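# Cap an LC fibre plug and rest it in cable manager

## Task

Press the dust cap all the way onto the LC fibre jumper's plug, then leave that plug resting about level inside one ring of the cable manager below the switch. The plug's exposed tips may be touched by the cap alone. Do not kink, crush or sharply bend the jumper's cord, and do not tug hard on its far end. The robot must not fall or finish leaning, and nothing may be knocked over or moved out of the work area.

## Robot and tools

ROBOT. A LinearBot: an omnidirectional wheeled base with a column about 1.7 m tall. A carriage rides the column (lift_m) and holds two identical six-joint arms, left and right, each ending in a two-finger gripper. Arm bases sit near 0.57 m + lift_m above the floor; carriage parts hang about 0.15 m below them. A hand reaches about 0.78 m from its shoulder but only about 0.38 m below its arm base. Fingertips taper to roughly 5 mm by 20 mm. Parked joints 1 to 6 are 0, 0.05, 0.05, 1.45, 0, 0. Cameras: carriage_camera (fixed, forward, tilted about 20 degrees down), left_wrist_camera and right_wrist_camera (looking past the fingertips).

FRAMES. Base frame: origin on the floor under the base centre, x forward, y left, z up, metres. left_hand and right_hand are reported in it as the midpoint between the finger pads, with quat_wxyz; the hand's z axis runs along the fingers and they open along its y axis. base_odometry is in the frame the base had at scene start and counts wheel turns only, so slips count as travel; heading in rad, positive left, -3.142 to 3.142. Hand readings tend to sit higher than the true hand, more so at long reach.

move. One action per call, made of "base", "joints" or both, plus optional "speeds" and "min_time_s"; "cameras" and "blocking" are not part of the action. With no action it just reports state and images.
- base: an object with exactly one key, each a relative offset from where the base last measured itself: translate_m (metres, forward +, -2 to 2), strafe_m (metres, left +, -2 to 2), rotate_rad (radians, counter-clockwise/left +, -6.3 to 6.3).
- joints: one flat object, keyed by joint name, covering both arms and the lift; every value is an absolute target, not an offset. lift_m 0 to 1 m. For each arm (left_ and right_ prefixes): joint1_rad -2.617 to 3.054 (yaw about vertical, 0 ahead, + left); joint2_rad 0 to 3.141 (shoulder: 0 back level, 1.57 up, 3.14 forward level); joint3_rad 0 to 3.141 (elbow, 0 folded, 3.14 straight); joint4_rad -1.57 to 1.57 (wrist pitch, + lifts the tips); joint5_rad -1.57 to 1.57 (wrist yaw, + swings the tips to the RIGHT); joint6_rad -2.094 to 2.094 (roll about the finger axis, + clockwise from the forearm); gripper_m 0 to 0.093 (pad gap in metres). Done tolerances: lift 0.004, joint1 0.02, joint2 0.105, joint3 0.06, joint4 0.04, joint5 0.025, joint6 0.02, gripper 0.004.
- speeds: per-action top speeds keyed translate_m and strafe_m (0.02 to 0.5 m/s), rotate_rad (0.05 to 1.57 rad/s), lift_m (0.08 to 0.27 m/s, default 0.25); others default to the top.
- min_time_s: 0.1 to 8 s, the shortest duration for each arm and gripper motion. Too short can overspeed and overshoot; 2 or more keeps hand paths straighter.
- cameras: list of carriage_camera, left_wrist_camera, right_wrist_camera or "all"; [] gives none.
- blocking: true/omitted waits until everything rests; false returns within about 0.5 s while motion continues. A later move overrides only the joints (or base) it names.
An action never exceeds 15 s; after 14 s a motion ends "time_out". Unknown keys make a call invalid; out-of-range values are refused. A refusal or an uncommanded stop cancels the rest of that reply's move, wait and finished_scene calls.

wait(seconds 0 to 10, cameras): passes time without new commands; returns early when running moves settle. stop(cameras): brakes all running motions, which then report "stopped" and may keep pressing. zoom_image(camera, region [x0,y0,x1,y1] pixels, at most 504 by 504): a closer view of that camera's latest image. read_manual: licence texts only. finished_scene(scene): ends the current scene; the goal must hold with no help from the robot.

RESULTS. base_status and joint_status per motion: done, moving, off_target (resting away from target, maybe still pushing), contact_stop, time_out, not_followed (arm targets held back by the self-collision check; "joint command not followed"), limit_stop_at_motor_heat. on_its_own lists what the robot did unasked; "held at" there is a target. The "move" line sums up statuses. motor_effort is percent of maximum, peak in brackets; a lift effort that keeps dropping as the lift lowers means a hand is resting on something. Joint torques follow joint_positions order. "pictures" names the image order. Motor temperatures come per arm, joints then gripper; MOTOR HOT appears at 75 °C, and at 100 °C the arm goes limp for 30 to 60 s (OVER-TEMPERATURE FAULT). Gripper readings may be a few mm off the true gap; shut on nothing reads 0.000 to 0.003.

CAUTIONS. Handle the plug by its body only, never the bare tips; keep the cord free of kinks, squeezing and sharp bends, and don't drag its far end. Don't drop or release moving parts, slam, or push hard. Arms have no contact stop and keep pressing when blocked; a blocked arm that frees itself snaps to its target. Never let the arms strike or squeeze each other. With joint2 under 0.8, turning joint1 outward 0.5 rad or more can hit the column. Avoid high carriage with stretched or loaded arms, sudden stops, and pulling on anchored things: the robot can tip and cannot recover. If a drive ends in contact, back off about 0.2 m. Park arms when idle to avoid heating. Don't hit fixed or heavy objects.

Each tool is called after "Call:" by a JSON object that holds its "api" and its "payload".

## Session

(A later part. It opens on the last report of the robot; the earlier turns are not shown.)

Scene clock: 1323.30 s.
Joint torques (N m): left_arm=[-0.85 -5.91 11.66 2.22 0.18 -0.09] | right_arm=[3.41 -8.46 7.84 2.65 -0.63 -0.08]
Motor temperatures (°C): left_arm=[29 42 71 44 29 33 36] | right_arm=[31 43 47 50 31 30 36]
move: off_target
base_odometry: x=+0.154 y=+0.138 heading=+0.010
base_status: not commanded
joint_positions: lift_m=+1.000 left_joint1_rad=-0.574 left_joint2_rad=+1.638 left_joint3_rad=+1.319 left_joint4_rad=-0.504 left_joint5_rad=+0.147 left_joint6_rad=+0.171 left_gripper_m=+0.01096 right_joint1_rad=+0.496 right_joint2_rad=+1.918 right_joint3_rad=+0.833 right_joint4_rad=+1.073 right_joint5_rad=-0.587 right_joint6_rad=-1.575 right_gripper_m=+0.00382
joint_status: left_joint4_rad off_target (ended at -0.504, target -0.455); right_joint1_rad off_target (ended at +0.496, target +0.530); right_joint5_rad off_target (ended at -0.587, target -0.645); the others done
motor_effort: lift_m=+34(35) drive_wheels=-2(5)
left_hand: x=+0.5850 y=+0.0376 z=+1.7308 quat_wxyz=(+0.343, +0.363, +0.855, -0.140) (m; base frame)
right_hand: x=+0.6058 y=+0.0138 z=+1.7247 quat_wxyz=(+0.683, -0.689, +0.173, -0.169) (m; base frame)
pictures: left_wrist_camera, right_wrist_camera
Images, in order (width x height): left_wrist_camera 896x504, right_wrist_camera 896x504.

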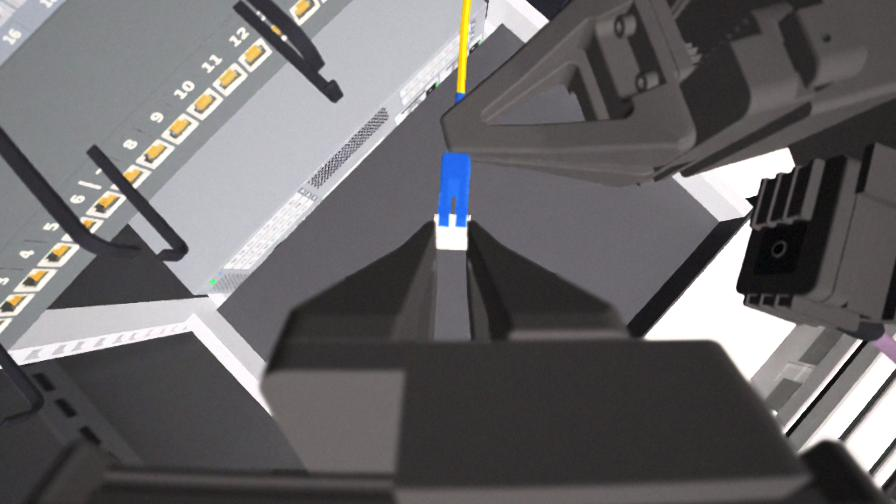

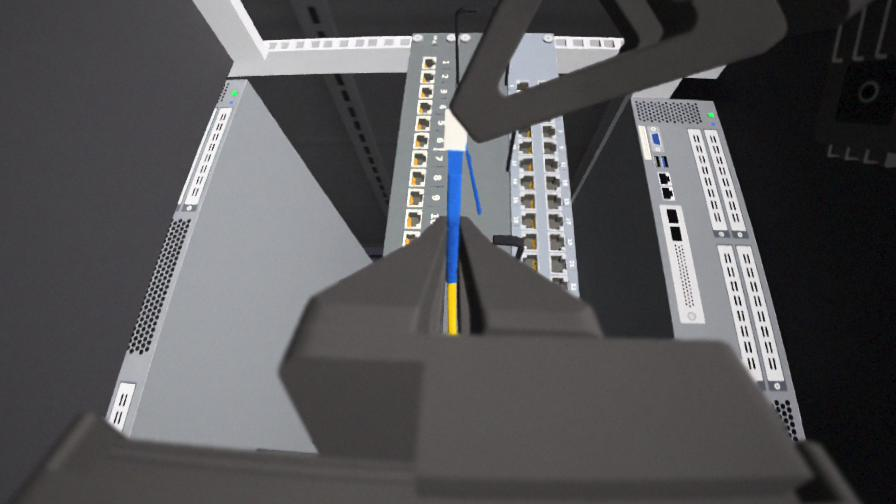

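Call:
{"api": "move", "payload": {"joints": {"right_joint1_rad": 0.545, "right_joint5_rad": -0.69, "right_joint4_rad": 1.11, "left_joint4_rad": -0.41}, "min_time_s": 1.5, "cameras": ["left_wrist_camera", "right_wrist_camera"]}}

Call:
{"api": "zoom_image", "payload": {"camera": "left_wrist_camera", "region": [380, 110, 530, 270]}}

Call:
{"api": "zoom_image", "payload": {"camera": "right_wrist_camera", "region": [380, 0, 540, 200]}}

Scene clock: 1345.80 s.
Joint torques (N m): left_arm=[-0.85 -5.93 11.69 2.72 0.18 -0.1] | right_arm=[4.77 -8.44 7.83 2.87 -1.11 -0.07]
Motor temperatures (°C): left_arm=[29 42 71 46 29 33 36] | right_arm=[32 43 48 49 32 30 36]
move: off_target
base_odometry: x=+0.154 y=+0.138 heading=+0.010
base_status: not commanded
joint_positions: lift_m=+1.000 left_joint1_rad=-0.574 left_joint2_rad=+1.638 left_joint3_rad=+1.319 left_joint4_rad=-0.504 left_joint5_rad=+0.146 left_joint6_rad=+0.171 left_gripper_m=+0.01096 right_joint1_rad=+0.497 right_joint2_rad=+1.918 right_joint3_rad=+0.833 right_joint4_rad=+1.073 right_joint5_rad=-0.587 right_joint6_rad=-1.576 right_gripper_m=+0.00382
joint_status: left_joint4_rad off_target (ended at -0.504, target -0.410); right_joint1_rad off_target (ended at +0.497, target +0.545); right_joint5_rad off_target (ended at -0.587, target -0.690); the others done
motor_effort: lift_m=+34(35) drive_wheels=-6(7)
left_hand: x=+0.5850 y=+0.0377 z=+1.7308 quat_wxyz=(+0.344, +0.363, +0.855, -0.139) (m; base frame)
right_hand: x=+0.6054 y=+0.0144 z=+1.7249 quat_wxyz=(+0.683, -0.689, +0.171, -0.169) (m; base frame)
pictures: left_wrist_camera, right_wrist_camera
Images, in order (width x height): left_wrist_camera 896x504, right_wrist_camera 896x504.

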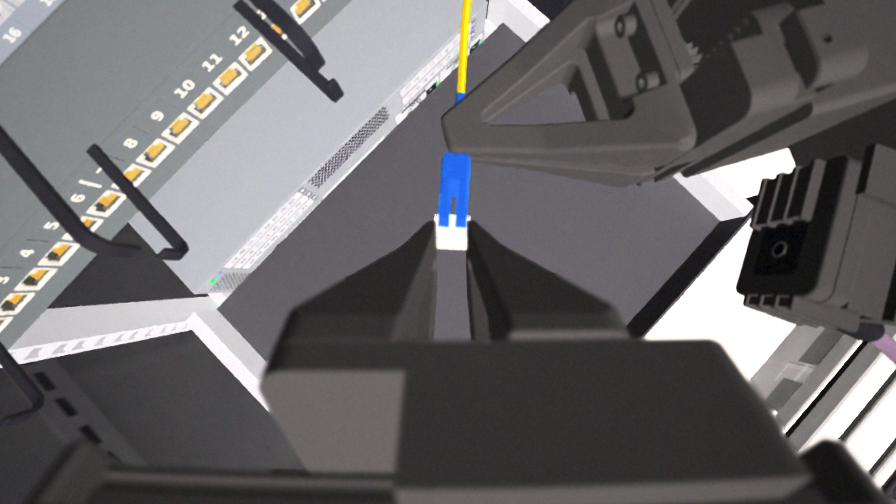

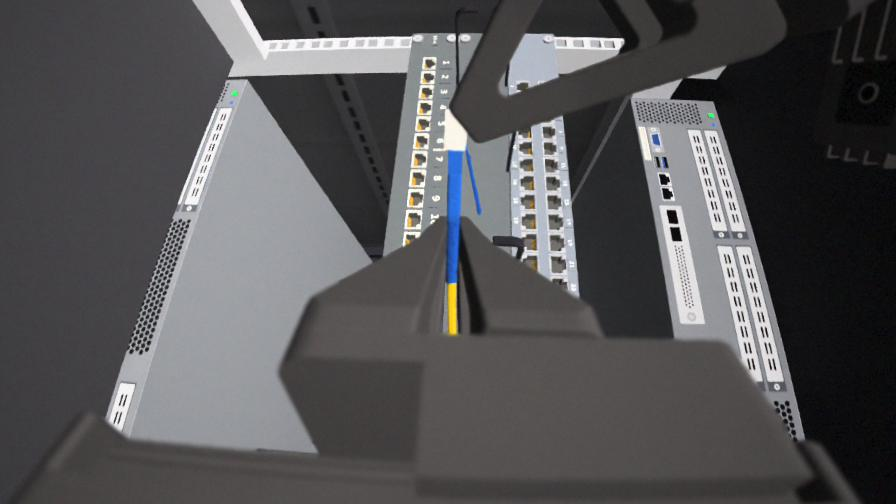

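Scaled by 3.150 from the camera's 896x504 image, which has a finer 1280x720 frame.

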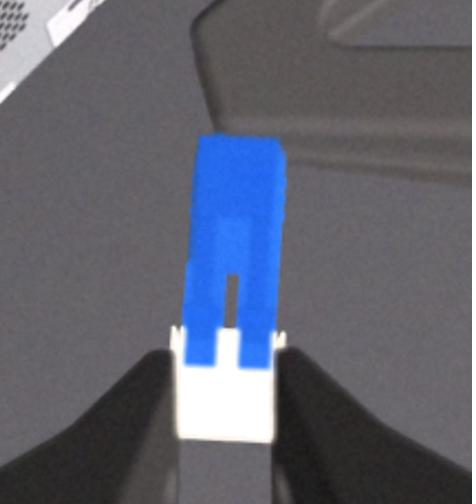

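Scaled by 2.520 from the camera's 896x504 image, which has a finer 1280x720 frame.

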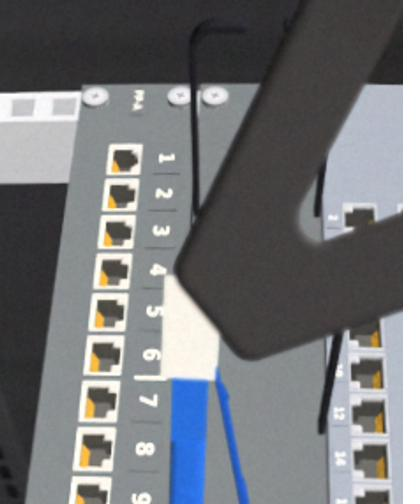

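Call:
{"api": "move", "payload": {"joints": {"right_joint5_rad": -0.75, "left_joint4_rad": -0.335}, "min_time_s": 1.5, "cameras": ["left_wrist_camera", "right_wrist_camera"]}}

Call:
{"api": "zoom_image", "payload": {"camera": "left_wrist_camera", "region": [380, 110, 530, 270]}}

Call:
{"api": "zoom_image", "payload": {"camera": "right_wrist_camera", "region": [380, 0, 540, 200]}}

Scene clock: 1373.83 s.
Joint torques (N m): left_arm=[-0.83 -5.94 11.7 3.46 0.19 -0.09] | right_arm=[4.75 -8.49 7.83 2.84 -1.74 -0.07]
Motor temperatures (°C): left_arm=[29 42 72 50 29 33 36] | right_arm=[32 43 48 50 33 30 36]
move: off_target
base_odometry: x=+0.154 y=+0.138 heading=+0.010
base_status: not commanded
joint_positions: lift_m=+1.000 left_joint1_rad=-0.574 left_joint2_rad=+1.638 left_joint3_rad=+1.319 left_joint4_rad=-0.495 left_joint5_rad=+0.145 left_joint6_rad=+0.171 left_gripper_m=+0.01096 right_joint1_rad=+0.497 right_joint2_rad=+1.918 right_joint3_rad=+0.833 right_joint4_rad=+1.076 right_joint5_rad=-0.588 right_joint6_rad=-1.576 right_gripper_m=+0.00382
joint_status: left_joint4_rad off_target (ended at -0.495, target -0.335); right_joint5_rad off_target (ended at -0.588, target -0.750)
motor_effort: lift_m=+34(35) drive_wheels=+0(5)
left_hand: x=+0.5864 y=+0.0370 z=+1.7322 quat_wxyz=(+0.347, +0.362, +0.853, -0.140) (m; base frame)
right_hand: x=+0.6053 y=+0.0144 z=+1.7255 quat_wxyz=(+0.684, -0.689, +0.171, -0.170) (m; base frame)
pictures: left_wrist_camera, right_wrist_camera
Images, in order (width x height): left_wrist_camera 896x504, right_wrist_camera 896x504.

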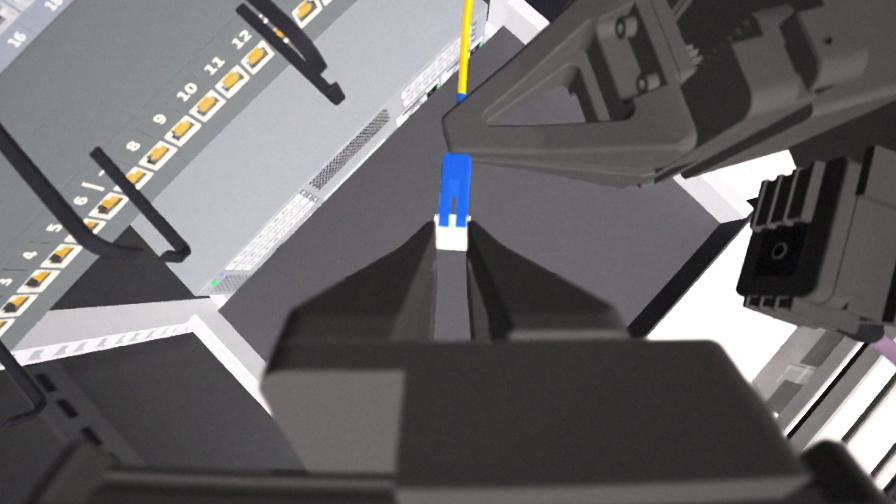

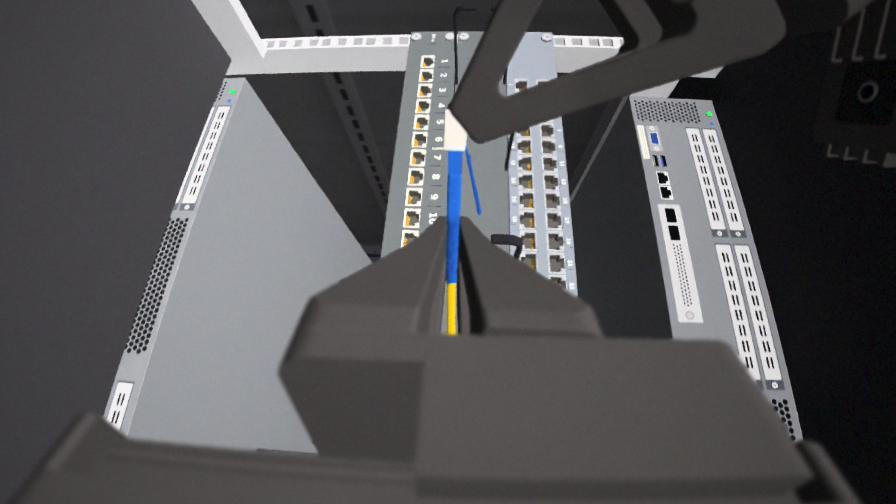

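Scaled by 3.150 from the camera's 896x504 image, which has a finer 1280x720 frame.

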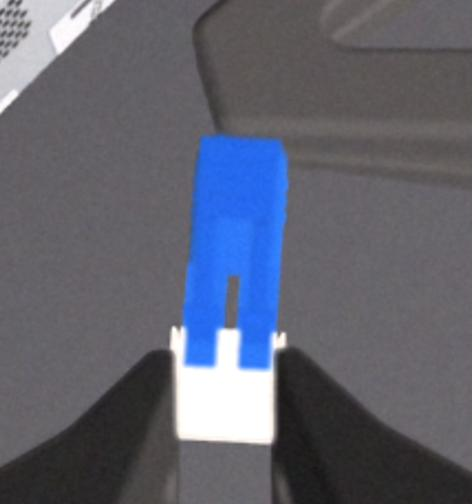

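Scaled by 2.520 from the camera's 896x504 image, which has a finer 1280x720 frame.

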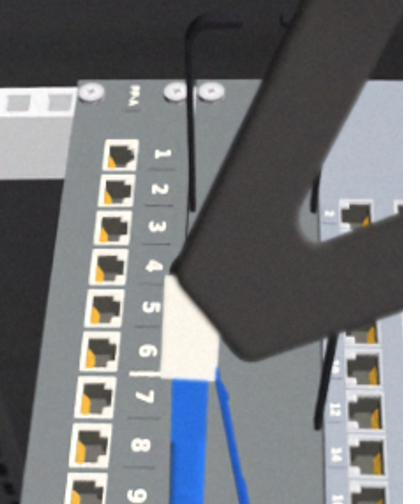

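Call:
{"api": "zoom_image", "payload": {"camera": "left_wrist_camera", "region": [425, 150, 485, 255]}}

Call:
{"api": "zoom_image", "payload": {"camera": "right_wrist_camera", "region": [430, 95, 490, 225]}}

Scaled by 4.800 from the camera's 896x504 image, which has a finer 1280x720 frame.

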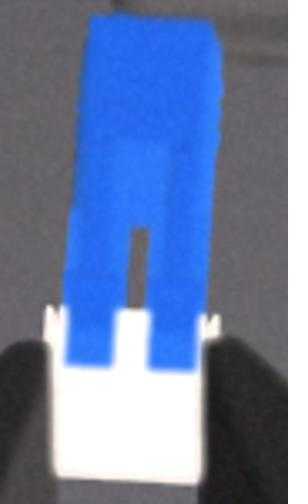

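Scaled by 3.877 from the camera's 896x504 image, which has a finer 1280x720 frame.

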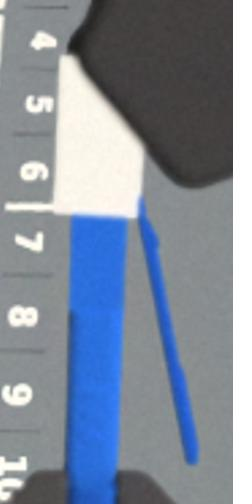

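Call:
{"api": "move", "payload": {"joints": {"right_joint1_rad": 0.565, "right_joint5_rad": -0.81, "left_joint4_rad": -0.28, "left_joint5_rad": 0.22}, "min_time_s": 1.5, "cameras": ["left_wrist_camera", "right_wrist_camera"]}}

Call:
{"api": "zoom_image", "payload": {"camera": "left_wrist_camera", "region": [425, 150, 485, 255]}}

Call:
{"api": "zoom_image", "payload": {"camera": "right_wrist_camera", "region": [430, 95, 490, 225]}}

Scene clock: 1400.57 s.
Joint torques (N m): left_arm=[-0.85 -5.91 11.7 4.02 0.75 -0.09] | right_arm=[6.78 -8.47 7.82 2.83 -2.34 -0.07]
Motor temperatures (°C): left_arm=[29 42 73 57 29 33 36] | right_arm=[33 44 48 52 35 30 36]
move: off_target
base_odometry: x=+0.154 y=+0.138 heading=+0.010
base_status: not commanded
joint_positions: lift_m=+1.000 left_joint1_rad=-0.574 left_joint2_rad=+1.638 left_joint3_rad=+1.319 left_joint4_rad=-0.491 left_joint5_rad=+0.151 left_joint6_rad=+0.171 left_gripper_m=+0.01096 right_joint1_rad=+0.497 right_joint2_rad=+1.918 right_joint3_rad=+0.833 right_joint4_rad=+1.077 right_joint5_rad=-0.592 right_joint6_rad=-1.576 right_gripper_m=+0.00382
joint_status: left_joint4_rad off_target (ended at -0.491, target -0.280); left_joint5_rad off_target (ended at +0.151, target +0.220); right_joint1_rad off_target (ended at +0.497, target +0.565); right_joint5_rad off_target (ended at -0.592, target -0.810)
motor_effort: lift_m=+34(35) drive_wheels=-3(6)
left_hand: x=+0.5864 y=+0.0357 z=+1.7330 quat_wxyz=(+0.349, +0.363, +0.852, -0.143) (m; base frame)
right_hand: x=+0.6047 y=+0.0147 z=+1.7257 quat_wxyz=(+0.684, -0.689, +0.169, -0.169) (m; base frame)
pictures: left_wrist_camera, right_wrist_camera
Images, in order (width x height): left_wrist_camera 896x504, right_wrist_camera 896x504.

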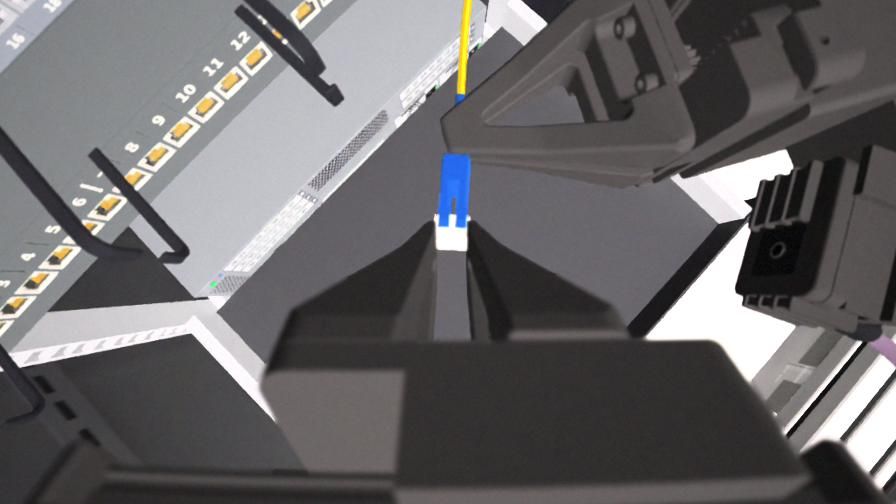

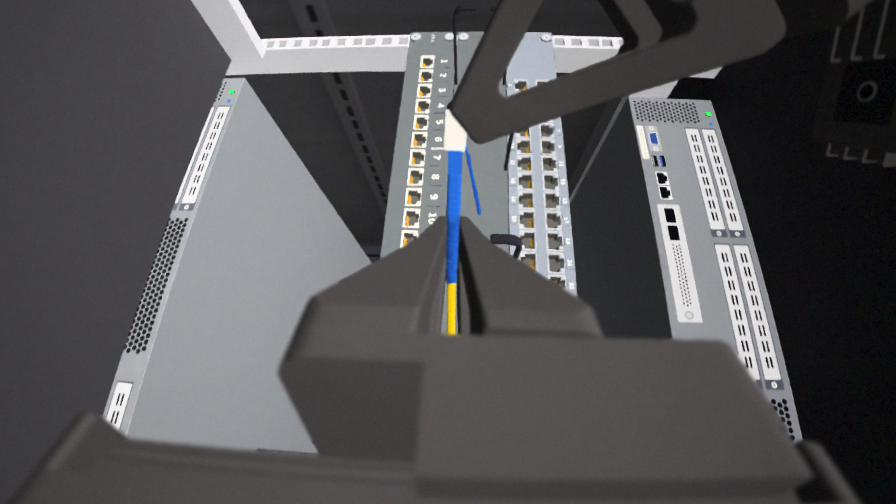

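Scaled by 4.800 from the camera's 896x504 image, which has a finer 1280x720 frame.

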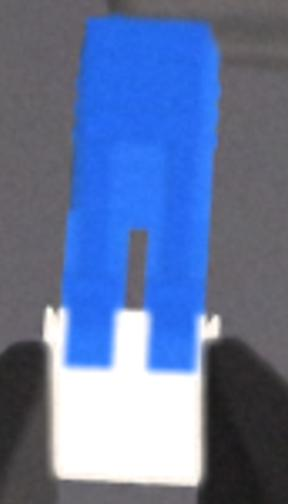

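Scaled by 3.877 from the camera's 896x504 image, which has a finer 1280x720 frame.

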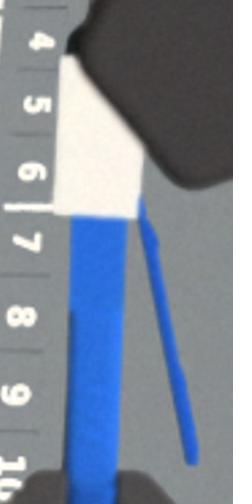

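Call:
{"api": "move", "payload": {"joints": {"right_joint1_rad": 0.535, "right_joint5_rad": -0.71, "left_joint4_rad": -0.4, "left_joint5_rad": 0.06}, "min_time_s": 0.8}}

Call:
{"api": "move", "payload": {"joints": {"left_joint4_rad": -0.3, "left_joint5_rad": 0.25}, "min_time_s": 0.8}}

Call:
{"api": "move", "payload": {"joints": {"right_joint1_rad": 0.585, "right_joint5_rad": -0.83, "left_joint4_rad": -0.25, "left_joint5_rad": 0.153}, "min_time_s": 1.0, "cameras": ["left_wrist_camera", "right_wrist_camera"]}}

Call:
{"api": "zoom_image", "payload": {"camera": "left_wrist_camera", "region": [425, 150, 485, 255]}}

Call:
{"api": "zoom_image", "payload": {"camera": "right_wrist_camera", "region": [430, 95, 490, 225]}}

Scene clock: 1423.60 s.
Joint torques (N m): left_arm=[-0.09 -5.96 11.7 2.79 -0.29 -0.09] | right_arm=[3.77 -8.87 7.8 2.79 -1.32 -0.07]
Motor temperatures (°C): left_arm=[29 42 73 60 30 33 36] | right_arm=[34 44 48 54 38 30 36]
move: off_target
base_odometry: x=+0.154 y=+0.138 heading=+0.010
base_status: not commanded
joint_positions: lift_m=+1.000 left_joint1_rad=-0.583 left_joint2_rad=+1.638 left_joint3_rad=+1.319 left_joint4_rad=-0.500 left_joint5_rad=+0.103 left_joint6_rad=+0.171 left_gripper_m=+0.01096 right_joint1_rad=+0.497 right_joint2_rad=+1.921 right_joint3_rad=+0.833 right_joint4_rad=+1.081 right_joint5_rad=-0.587 right_joint6_rad=-1.576 right_gripper_m=+0.00382
joint_status: left_joint4_rad off_target (ended at -0.500, target -0.400); left_joint5_rad off_target (ended at +0.103, target +0.060); right_joint1_rad off_target (ended at +0.497, target +0.535); right_joint5_rad off_target (ended at -0.587, target -0.710)
motor_effort: lift_m=+35(35) drive_wheels=-2(6)
left_hand: x=+0.5879 y=+0.0400 z=+1.7307 quat_wxyz=(+0.349, +0.359, +0.857, -0.122) (m; base frame)
right_hand: x=+0.6056 y=+0.0145 z=+1.7246 quat_wxyz=(+0.684, -0.689, +0.171, -0.170) (m; base frame)
pictures: none

Scene clock: 1424.70 s.
Joint torques (N m): left_arm=[-1.16 -6 11.73 3.58 0.91 -0.09] | right_arm=[4.51 -8.85 7.82 2.53 -1.36 -0.07]
Motor temperatures (°C): left_arm=[29 42 73 60 30 33 36] | right_arm=[34 44 48 54 38 30 36]
move: off_target
base_odometry: x=+0.154 y=+0.138 heading=+0.010
base_status: not commanded
joint_positions: lift_m=+1.000 left_joint1_rad=-0.570 left_joint2_rad=+1.638 left_joint3_rad=+1.319 left_joint4_rad=-0.469 left_joint5_rad=+0.165 left_joint6_rad=+0.171 left_gripper_m=+0.01096 right_joint1_rad=+0.490 right_joint2_rad=+1.921 right_joint3_rad=+0.833 right_joint4_rad=+1.102 right_joint5_rad=-0.581 right_joint6_rad=-1.576 right_gripper_m=+0.00382
joint_status: left_joint4_rad off_target (ended at -0.469, target -0.300); left_joint5_rad off_target (ended at +0.165, target +0.250)
motor_effort: lift_m=+34(35) drive_wheels=-4(6)
left_hand: x=+0.5892 y=+0.0333 z=+1.7370 quat_wxyz=(+0.357, +0.363, +0.847, -0.150) (m; base frame)
right_hand: x=+0.6087 y=+0.0112 z=+1.7294 quat_wxyz=(+0.688, -0.682, +0.169, -0.180) (m; base frame)
pictures: none

Scene clock: 1426.00 s.
Joint torques (N m): left_arm=[-1.13 -5.96 11.71 4.12 0.13 -0.09] | right_arm=[9.35 -8.87 7.42 2.62 -2.56 -0.07]
Motor temperatures (°C): left_arm=[29 42 73 60 30 33 36] | right_arm=[34 44 48 54 38 30 36]
move: off_target
base_odometry: x=+0.154 y=+0.138 heading=+0.010
base_status: not commanded
joint_positions: lift_m=+1.000 left_joint1_rad=-0.570 left_joint2_rad=+1.638 left_joint3_rad=+1.319 left_joint4_rad=-0.467 left_joint5_rad=+0.151 left_joint6_rad=+0.171 left_gripper_m=+0.01096 right_joint1_rad=+0.491 right_joint2_rad=+1.921 right_joint3_rad=+0.838 right_joint4_rad=+1.095 right_joint5_rad=-0.589 right_joint6_rad=-1.576 right_gripper_m=+0.00382
joint_status: left_joint4_rad off_target (ended at -0.467, target -0.250); right_joint1_rad off_target (ended at +0.491, target +0.585); right_joint5_rad off_target (ended at -0.589, target -0.830); the others done
motor_effort: lift_m=+34(35) drive_wheels=+0(6)
left_hand: x=+0.5909 y=+0.0349 z=+1.7371 quat_wxyz=(+0.360, +0.361, +0.848, -0.144) (m; base frame)
right_hand: x=+0.6079 y=+0.0128 z=+1.7297 quat_wxyz=(+0.688, -0.684, +0.167, -0.176) (m; base frame)
pictures: left_wrist_camera, right_wrist_camera
Images, in order (width x height): left_wrist_camera 896x504, right_wrist_camera 896x504.

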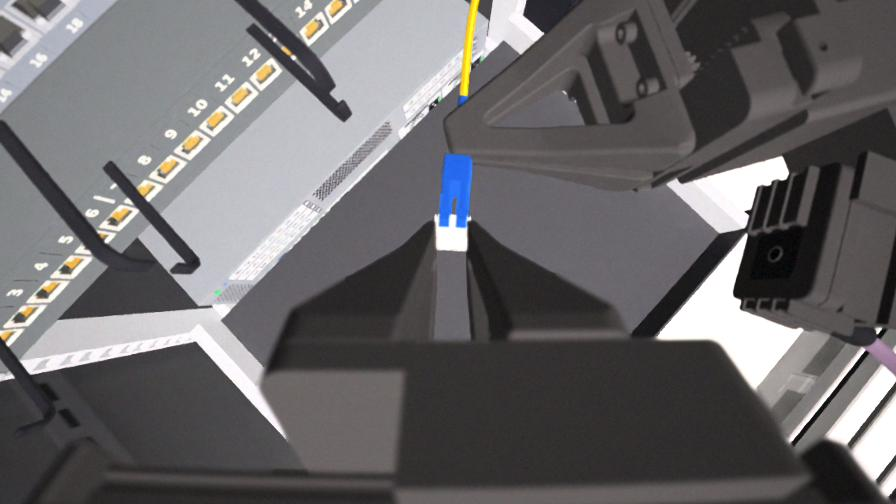

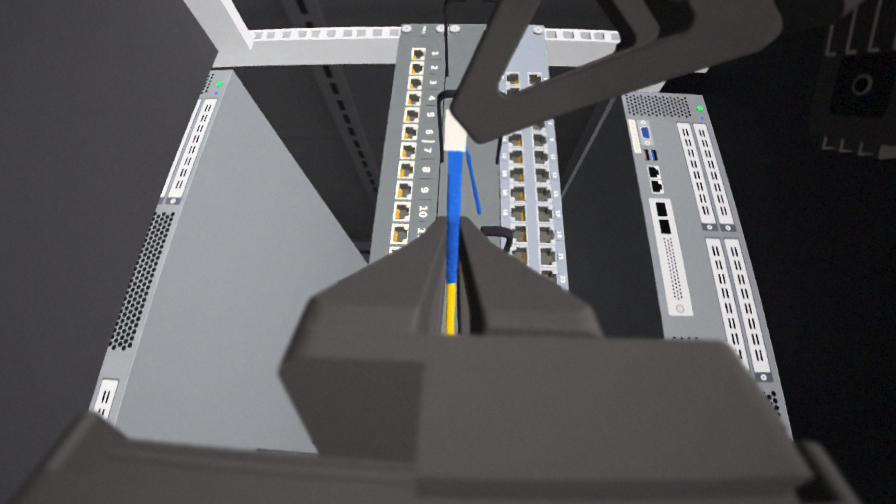

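Scaled by 4.800 from the camera's 896x504 image, which has a finer 1280x720 frame.

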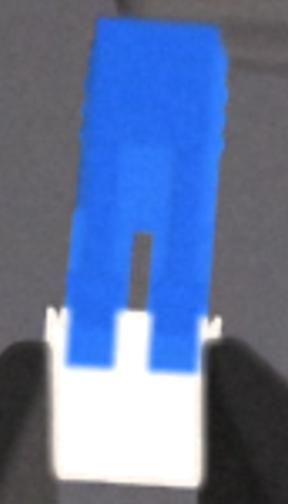

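Scaled by 3.877 from the camera's 896x504 image, which has a finer 1280x720 frame.

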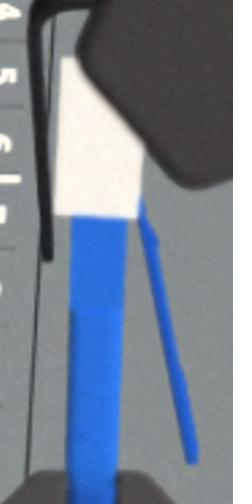

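Call:
{"api": "move", "payload": {"joints": {"right_joint1_rad": 0.486, "right_joint5_rad": -0.6, "right_joint4_rad": 1.085, "left_joint4_rad": -0.475, "left_joint5_rad": 0.14, "left_joint1_rad": -0.577}, "min_time_s": 1.0}}

Call:
{"api": "move", "payload": {"joints": {"left_gripper_m": 0.018}, "min_time_s": 1.5, "cameras": ["left_wrist_camera", "right_wrist_camera"]}}

Call:
{"api": "zoom_image", "payload": {"camera": "left_wrist_camera", "region": [400, 140, 500, 265]}}

Call:
{"api": "zoom_image", "payload": {"camera": "right_wrist_camera", "region": [410, 65, 510, 225]}}

Scene clock: 1439.37 s.
Joint torques (N m): left_arm=[-0.5 -5.96 11.71 1.82 0.04 -0.09] | right_arm=[-0.28 -8.87 7.39 2.39 -0.2 -0.07]
Motor temperatures (°C): left_arm=[29 42 74 62 29 33 36] | right_arm=[35 45 49 53 39 30 36]
move: done
base_odometry: x=+0.154 y=+0.138 heading=+0.010
base_status: not commanded
joint_positions: lift_m=+1.000 left_joint1_rad=-0.570 left_joint2_rad=+1.638 left_joint3_rad=+1.319 left_joint4_rad=-0.484 left_joint5_rad=+0.150 left_joint6_rad=+0.171 left_gripper_m=+0.01096 right_joint1_rad=+0.488 right_joint2_rad=+1.921 right_joint3_rad=+0.838 right_joint4_rad=+1.089 right_joint5_rad=-0.582 right_joint6_rad=-1.576 right_gripper_m=+0.00382
joint_status: all done
motor_effort: lift_m=+34(35) drive_wheels=+1(7)
left_hand: x=+0.5886 y=+0.0367 z=+1.7341 quat_wxyz=(+0.352, +0.361, +0.852, -0.142) (m; base frame)
right_hand: x=+0.6100 y=+0.0111 z=+1.7283 quat_wxyz=(+0.686, -0.684, +0.172, -0.178) (m; base frame)
pictures: none

Scene clock: 1441.17 s.
Joint torques (N m): left_arm=[-0.5 -5.98 11.71 1.82 0.03 -0.09] | right_arm=[-0.29 -8.9 7.39 2.39 -0.13 -0.07]
Motor temperatures (°C): left_arm=[29 42 74 61 29 33 36] | right_arm=[35 45 49 53 39 30 36]
move: done
base_odometry: x=+0.154 y=+0.138 heading=+0.010
base_status: not commanded
joint_positions: lift_m=+1.000 left_joint1_rad=-0.570 left_joint2_rad=+1.638 left_joint3_rad=+1.319 left_joint4_rad=-0.484 left_joint5_rad=+0.150 left_joint6_rad=+0.171 left_gripper_m=+0.01788 right_joint1_rad=+0.488 right_joint2_rad=+1.921 right_joint3_rad=+0.838 right_joint4_rad=+1.089 right_joint5_rad=-0.589 right_joint6_rad=-1.576 right_gripper_m=+0.00382
joint_status: all done
motor_effort: lift_m=+34(35) drive_wheels=-5(5)
left_hand: x=+0.5886 y=+0.0367 z=+1.7341 quat_wxyz=(+0.352, +0.361, +0.852, -0.142) (m; base frame)
right_hand: x=+0.6089 y=+0.0116 z=+1.7283 quat_wxyz=(+0.686, -0.685, +0.170, -0.176) (m; base frame)
pictures: left_wrist_camera, right_wrist_camera
Images, in order (width x height): left_wrist_camera 896x504, right_wrist_camera 896x504.

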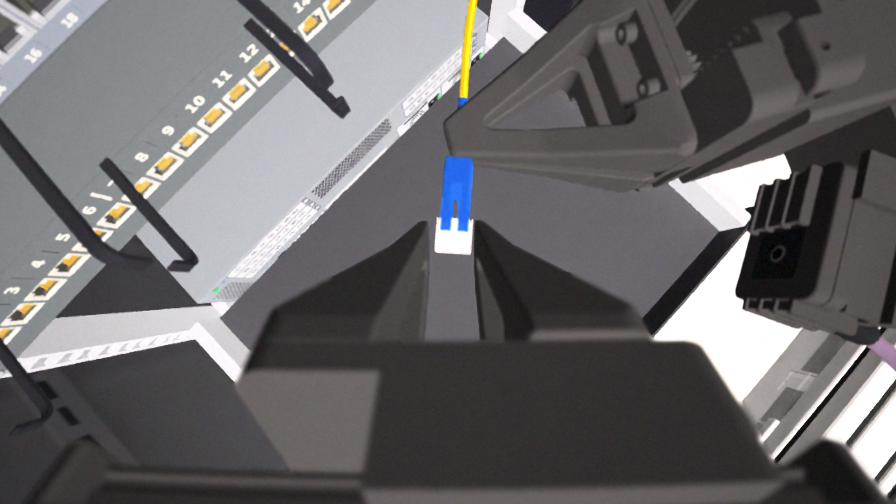

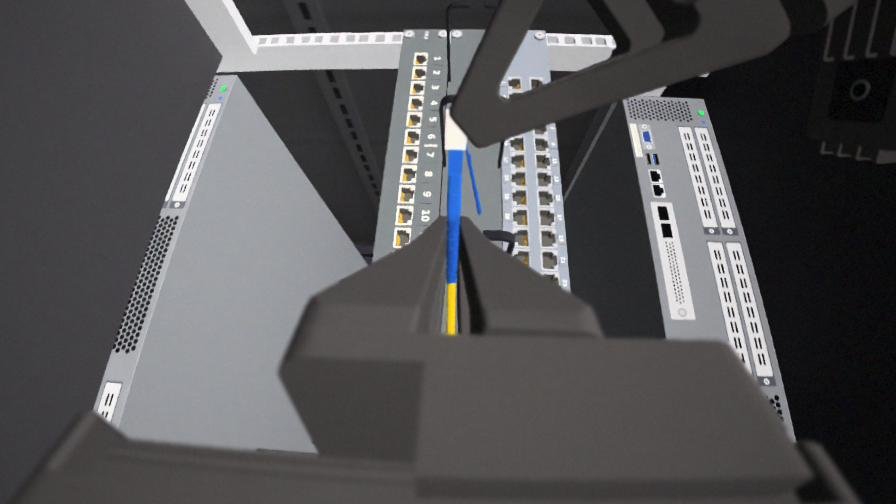

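Scaled by 4.032 from the camera's 896x504 image, which has a finer 1280x720 frame.

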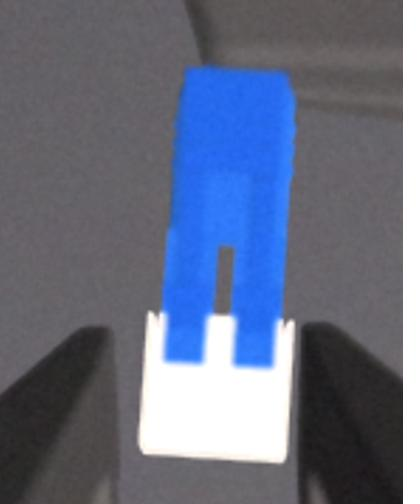

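Scaled by 3.150 from the camera's 896x504 image, which has a finer 1280x720 frame.

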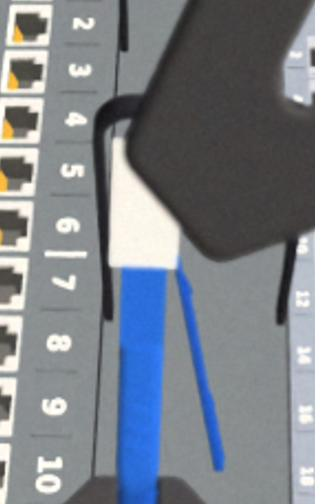

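Call:
{"api": "zoom_image", "payload": {"camera": "left_wrist_camera", "region": [430, 185, 480, 260]}}

Call:
{"api": "zoom_image", "payload": {"camera": "right_wrist_camera", "region": [440, 100, 490, 180]}}

Scaled by 6.720 from the camera's 896x504 image, which has a finer 1280x720 frame.

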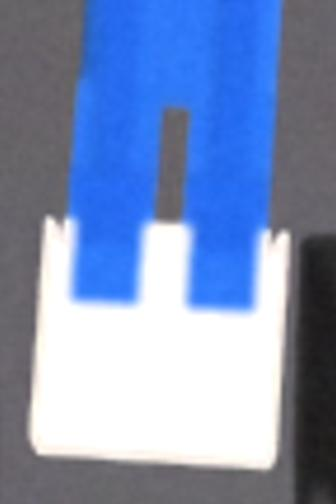

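Scaled by 6.300 from the camera's 896x504 image, which has a finer 1280x720 frame.

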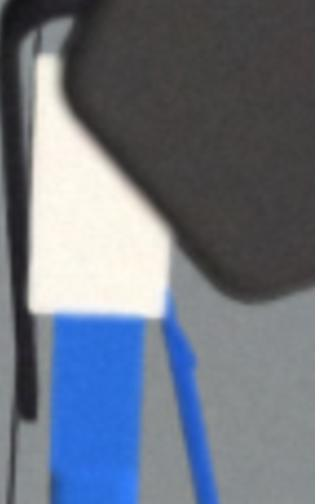

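Call:
{"api": "move", "payload": {"joints": {"left_joint1_rad": -0.555, "left_joint2_rad": 1.566, "left_joint3_rad": 1.251, "left_joint4_rad": -0.463, "left_joint5_rad": 0.172}, "min_time_s": 1.2, "cameras": ["left_wrist_camera", "right_wrist_camera"]}}

Call:
{"api": "zoom_image", "payload": {"camera": "left_wrist_camera", "region": [400, 120, 500, 245]}}

Call:
{"api": "zoom_image", "payload": {"camera": "right_wrist_camera", "region": [410, 65, 510, 225]}}

Scene clock: 1513.27 s.
Joint torques (N m): left_arm=[0.7 -9.74 6.65 1.87 0.26 -0.09] | right_arm=[-0.28 -8.85 7.39 2.38 -0.11 -0.07]
Motor temperatures (°C): left_arm=[29 43 75 52 29 33 35] | right_arm=[32 46 49 52 33 30 36]
move: done
MOTOR HOT: joint 3 (elbow) of the left arm reports 75 °C; the controller stops that arm at 100 °C. To cool a motor, set the load down, stop pushing, or move to a pose that needs little force.
base_odometry: x=+0.154 y=+0.138 heading=+0.010
base_status: not commanded
joint_positions: lift_m=+1.000 left_joint1_rad=-0.563 left_joint2_rad=+1.599 left_joint3_rad=+1.268 left_joint4_rad=-0.478 left_joint5_rad=+0.158 left_joint6_rad=+0.171 left_gripper_m=+0.01789 right_joint1_rad=+0.488 right_joint2_rad=+1.921 right_joint3_rad=+0.838 right_joint4_rad=+1.089 right_joint5_rad=-0.590 right_joint6_rad=-1.576 right_gripper_m=+0.00382
joint_status: all done
motor_effort: lift_m=+34(35) drive_wheels=+6(7)
left_hand: x=+0.5798 y=+0.0445 z=+1.7306 quat_wxyz=(+0.349, +0.359, +0.853, -0.144) (m; base frame)
right_hand: x=+0.6087 y=+0.0117 z=+1.7283 quat_wxyz=(+0.687, -0.685, +0.169, -0.175) (m; base frame)
pictures: left_wrist_camera, right_wrist_camera
Images, in order (width x height): left_wrist_camera 896x504, right_wrist_camera 896x504.

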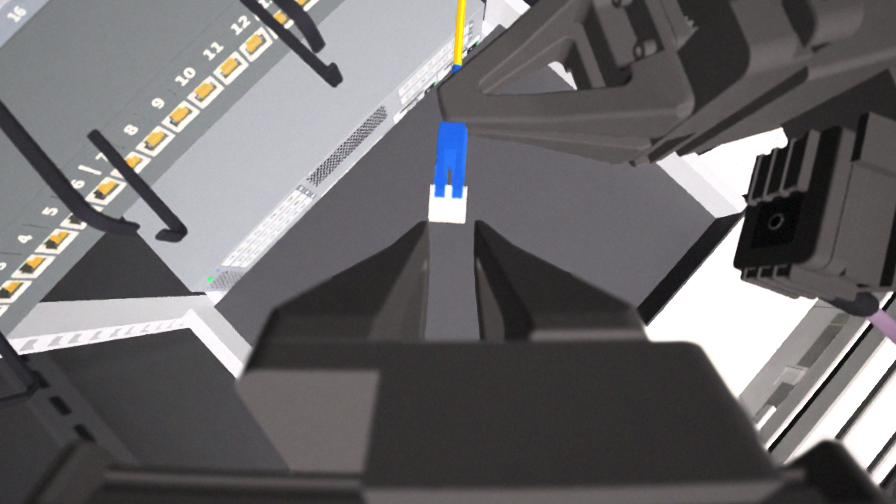

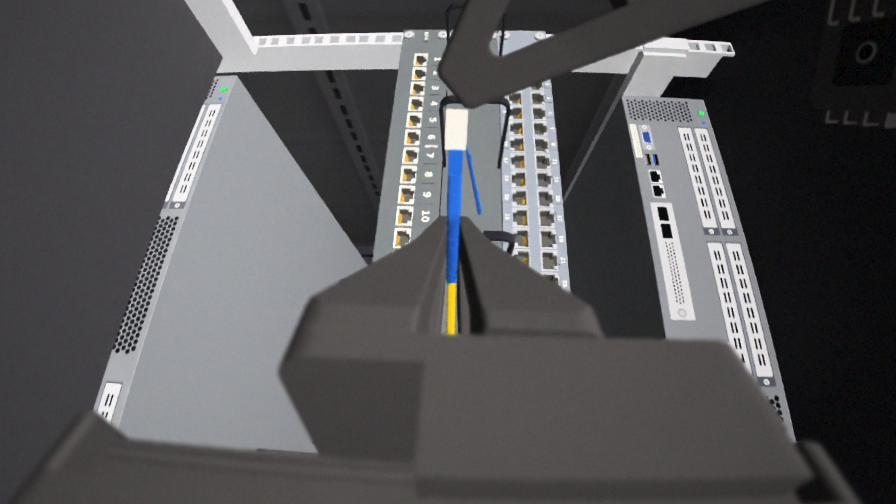

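Scaled by 4.032 from the camera's 896x504 image, which has a finer 1280x720 frame.

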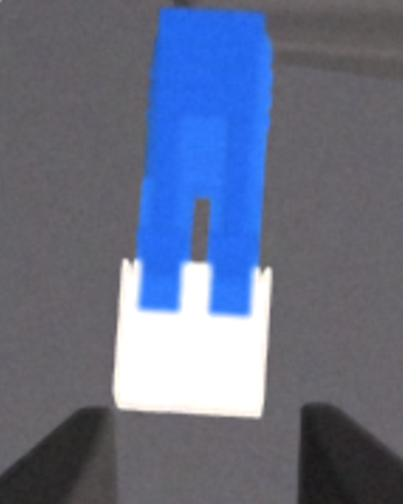

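Scaled by 3.150 from the camera's 896x504 image, which has a finer 1280x720 frame.

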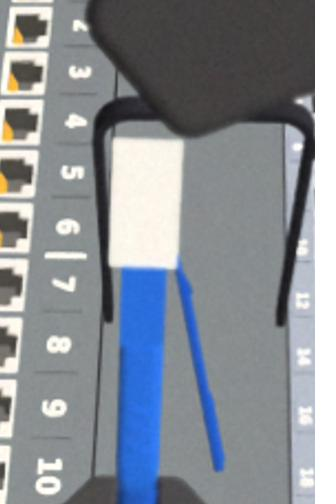

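Call:
{"api": "move", "payload": {"joints": {"left_joint1_rad": -0.543, "left_joint2_rad": 1.552, "left_joint3_rad": 1.211, "left_joint4_rad": -0.424, "left_joint5_rad": 0.199, "left_joint6_rad": 0.19}, "min_time_s": 0.8}}

Call:
{"api": "move", "payload": {"joints": {"left_gripper_m": 0.0}, "min_time_s": 0.8, "cameras": ["left_wrist_camera", "right_wrist_camera"]}}

Call:
{"api": "zoom_image", "payload": {"camera": "left_wrist_camera", "region": [400, 120, 500, 245]}}

Call:
{"api": "zoom_image", "payload": {"camera": "right_wrist_camera", "region": [410, 45, 510, 205]}}

Scene clock: 1538.60 s.
Joint torques (N m): left_arm=[0.73 -9.66 6.65 1.87 0.27 0.11] | right_arm=[-0.25 -8.85 7.39 2.38 -0.12 -0.07]
Motor temperatures (°C): left_arm=[29 45 67 53 29 33 34] | right_arm=[32 47 49 52 33 30 36]
move: done
MOTOR HOT: cleared for the motors of the left arm.
base_odometry: x=+0.154 y=+0.138 heading=+0.010
base_status: not commanded
joint_positions: lift_m=+1.000 left_joint1_rad=-0.551 left_joint2_rad=+1.586 left_joint3_rad=+1.228 left_joint4_rad=-0.439 left_joint5_rad=+0.185 left_joint6_rad=+0.178 left_gripper_m=+0.01789 right_joint1_rad=+0.488 right_joint2_rad=+1.921 right_joint3_rad=+0.838 right_joint4_rad=+1.089 right_joint5_rad=-0.590 right_joint6_rad=-1.576 right_gripper_m=+0.00382
joint_status: all done
motor_effort: lift_m=+34(35) drive_wheels=+4(9)
left_hand: x=+0.5784 y=+0.0464 z=+1.7267 quat_wxyz=(+0.353, +0.361, +0.849, -0.154) (m; base frame)
right_hand: x=+0.6087 y=+0.0117 z=+1.7283 quat_wxyz=(+0.687, -0.685, +0.169, -0.175) (m; base frame)
pictures: none

Scene clock: 1539.70 s.
Joint torques (N m): left_arm=[0.7 -9.68 6.65 1.88 0.26 0.12] | right_arm=[-0.28 -8.88 7.42 2.39 -0.11 -0.07]
Motor temperatures (°C): left_arm=[29 46 67 53 29 33 34] | right_arm=[32 47 49 52 33 30 36]
move: done
base_odometry: x=+0.154 y=+0.138 heading=+0.010
base_status: not commanded
joint_positions: lift_m=+1.000 left_joint1_rad=-0.551 left_joint2_rad=+1.586 left_joint3_rad=+1.228 left_joint4_rad=-0.438 left_joint5_rad=+0.185 left_joint6_rad=+0.179 left_gripper_m=+0.00070 right_joint1_rad=+0.488 right_joint2_rad=+1.921 right_joint3_rad=+0.838 right_joint4_rad=+1.089 right_joint5_rad=-0.590 right_joint6_rad=-1.576 right_gripper_m=+0.00382
joint_status: all done
motor_effort: lift_m=+34(35) drive_wheels=+4(7)
left_hand: x=+0.5784 y=+0.0463 z=+1.7269 quat_wxyz=(+0.354, +0.362, +0.849, -0.154) (m; base frame)
right_hand: x=+0.6087 y=+0.0117 z=+1.7283 quat_wxyz=(+0.687, -0.685, +0.169, -0.175) (m; base frame)
pictures: left_wrist_camera, right_wrist_camera
Images, in order (width x height): left_wrist_camera 896x504, right_wrist_camera 896x504.

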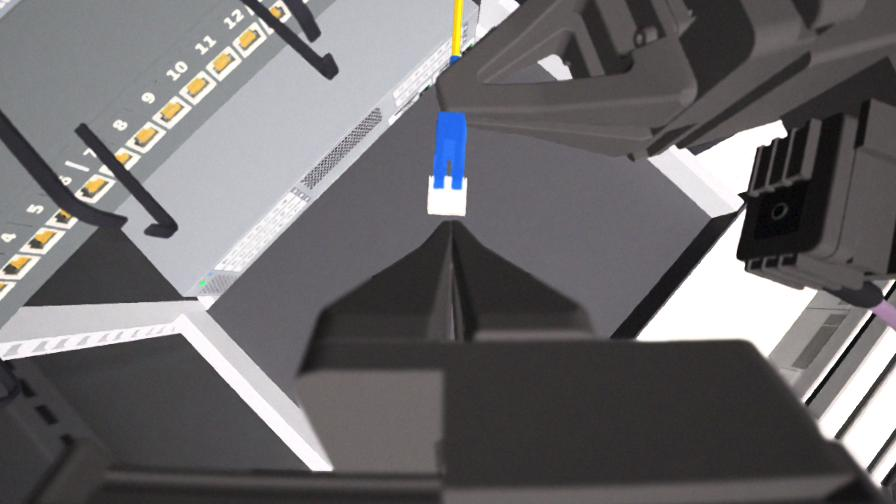

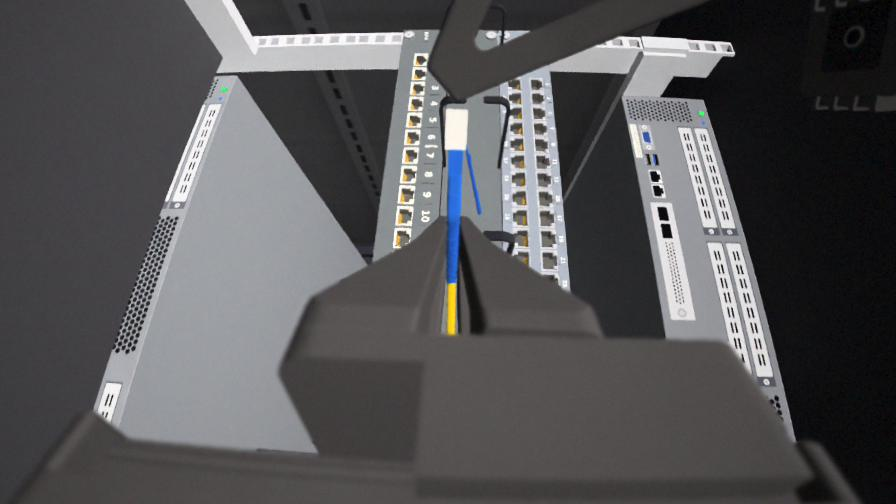

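Scaled by 4.032 from the camera's 896x504 image, which has a finer 1280x720 frame.

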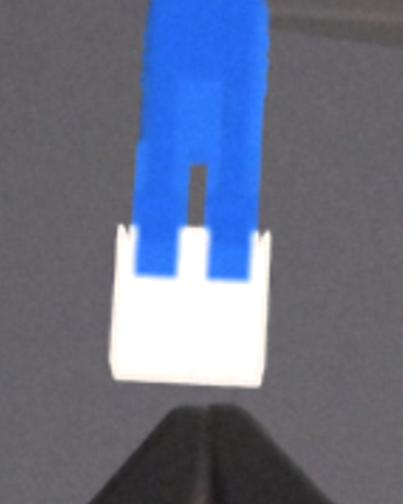

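Scaled by 3.150 from the camera's 896x504 image, which has a finer 1280x720 frame.

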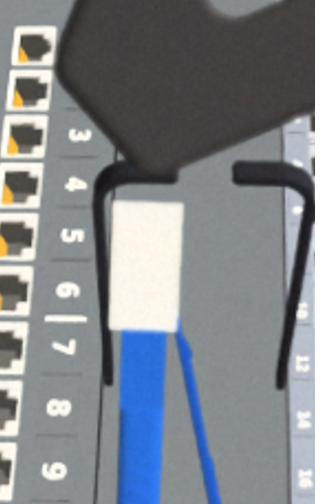

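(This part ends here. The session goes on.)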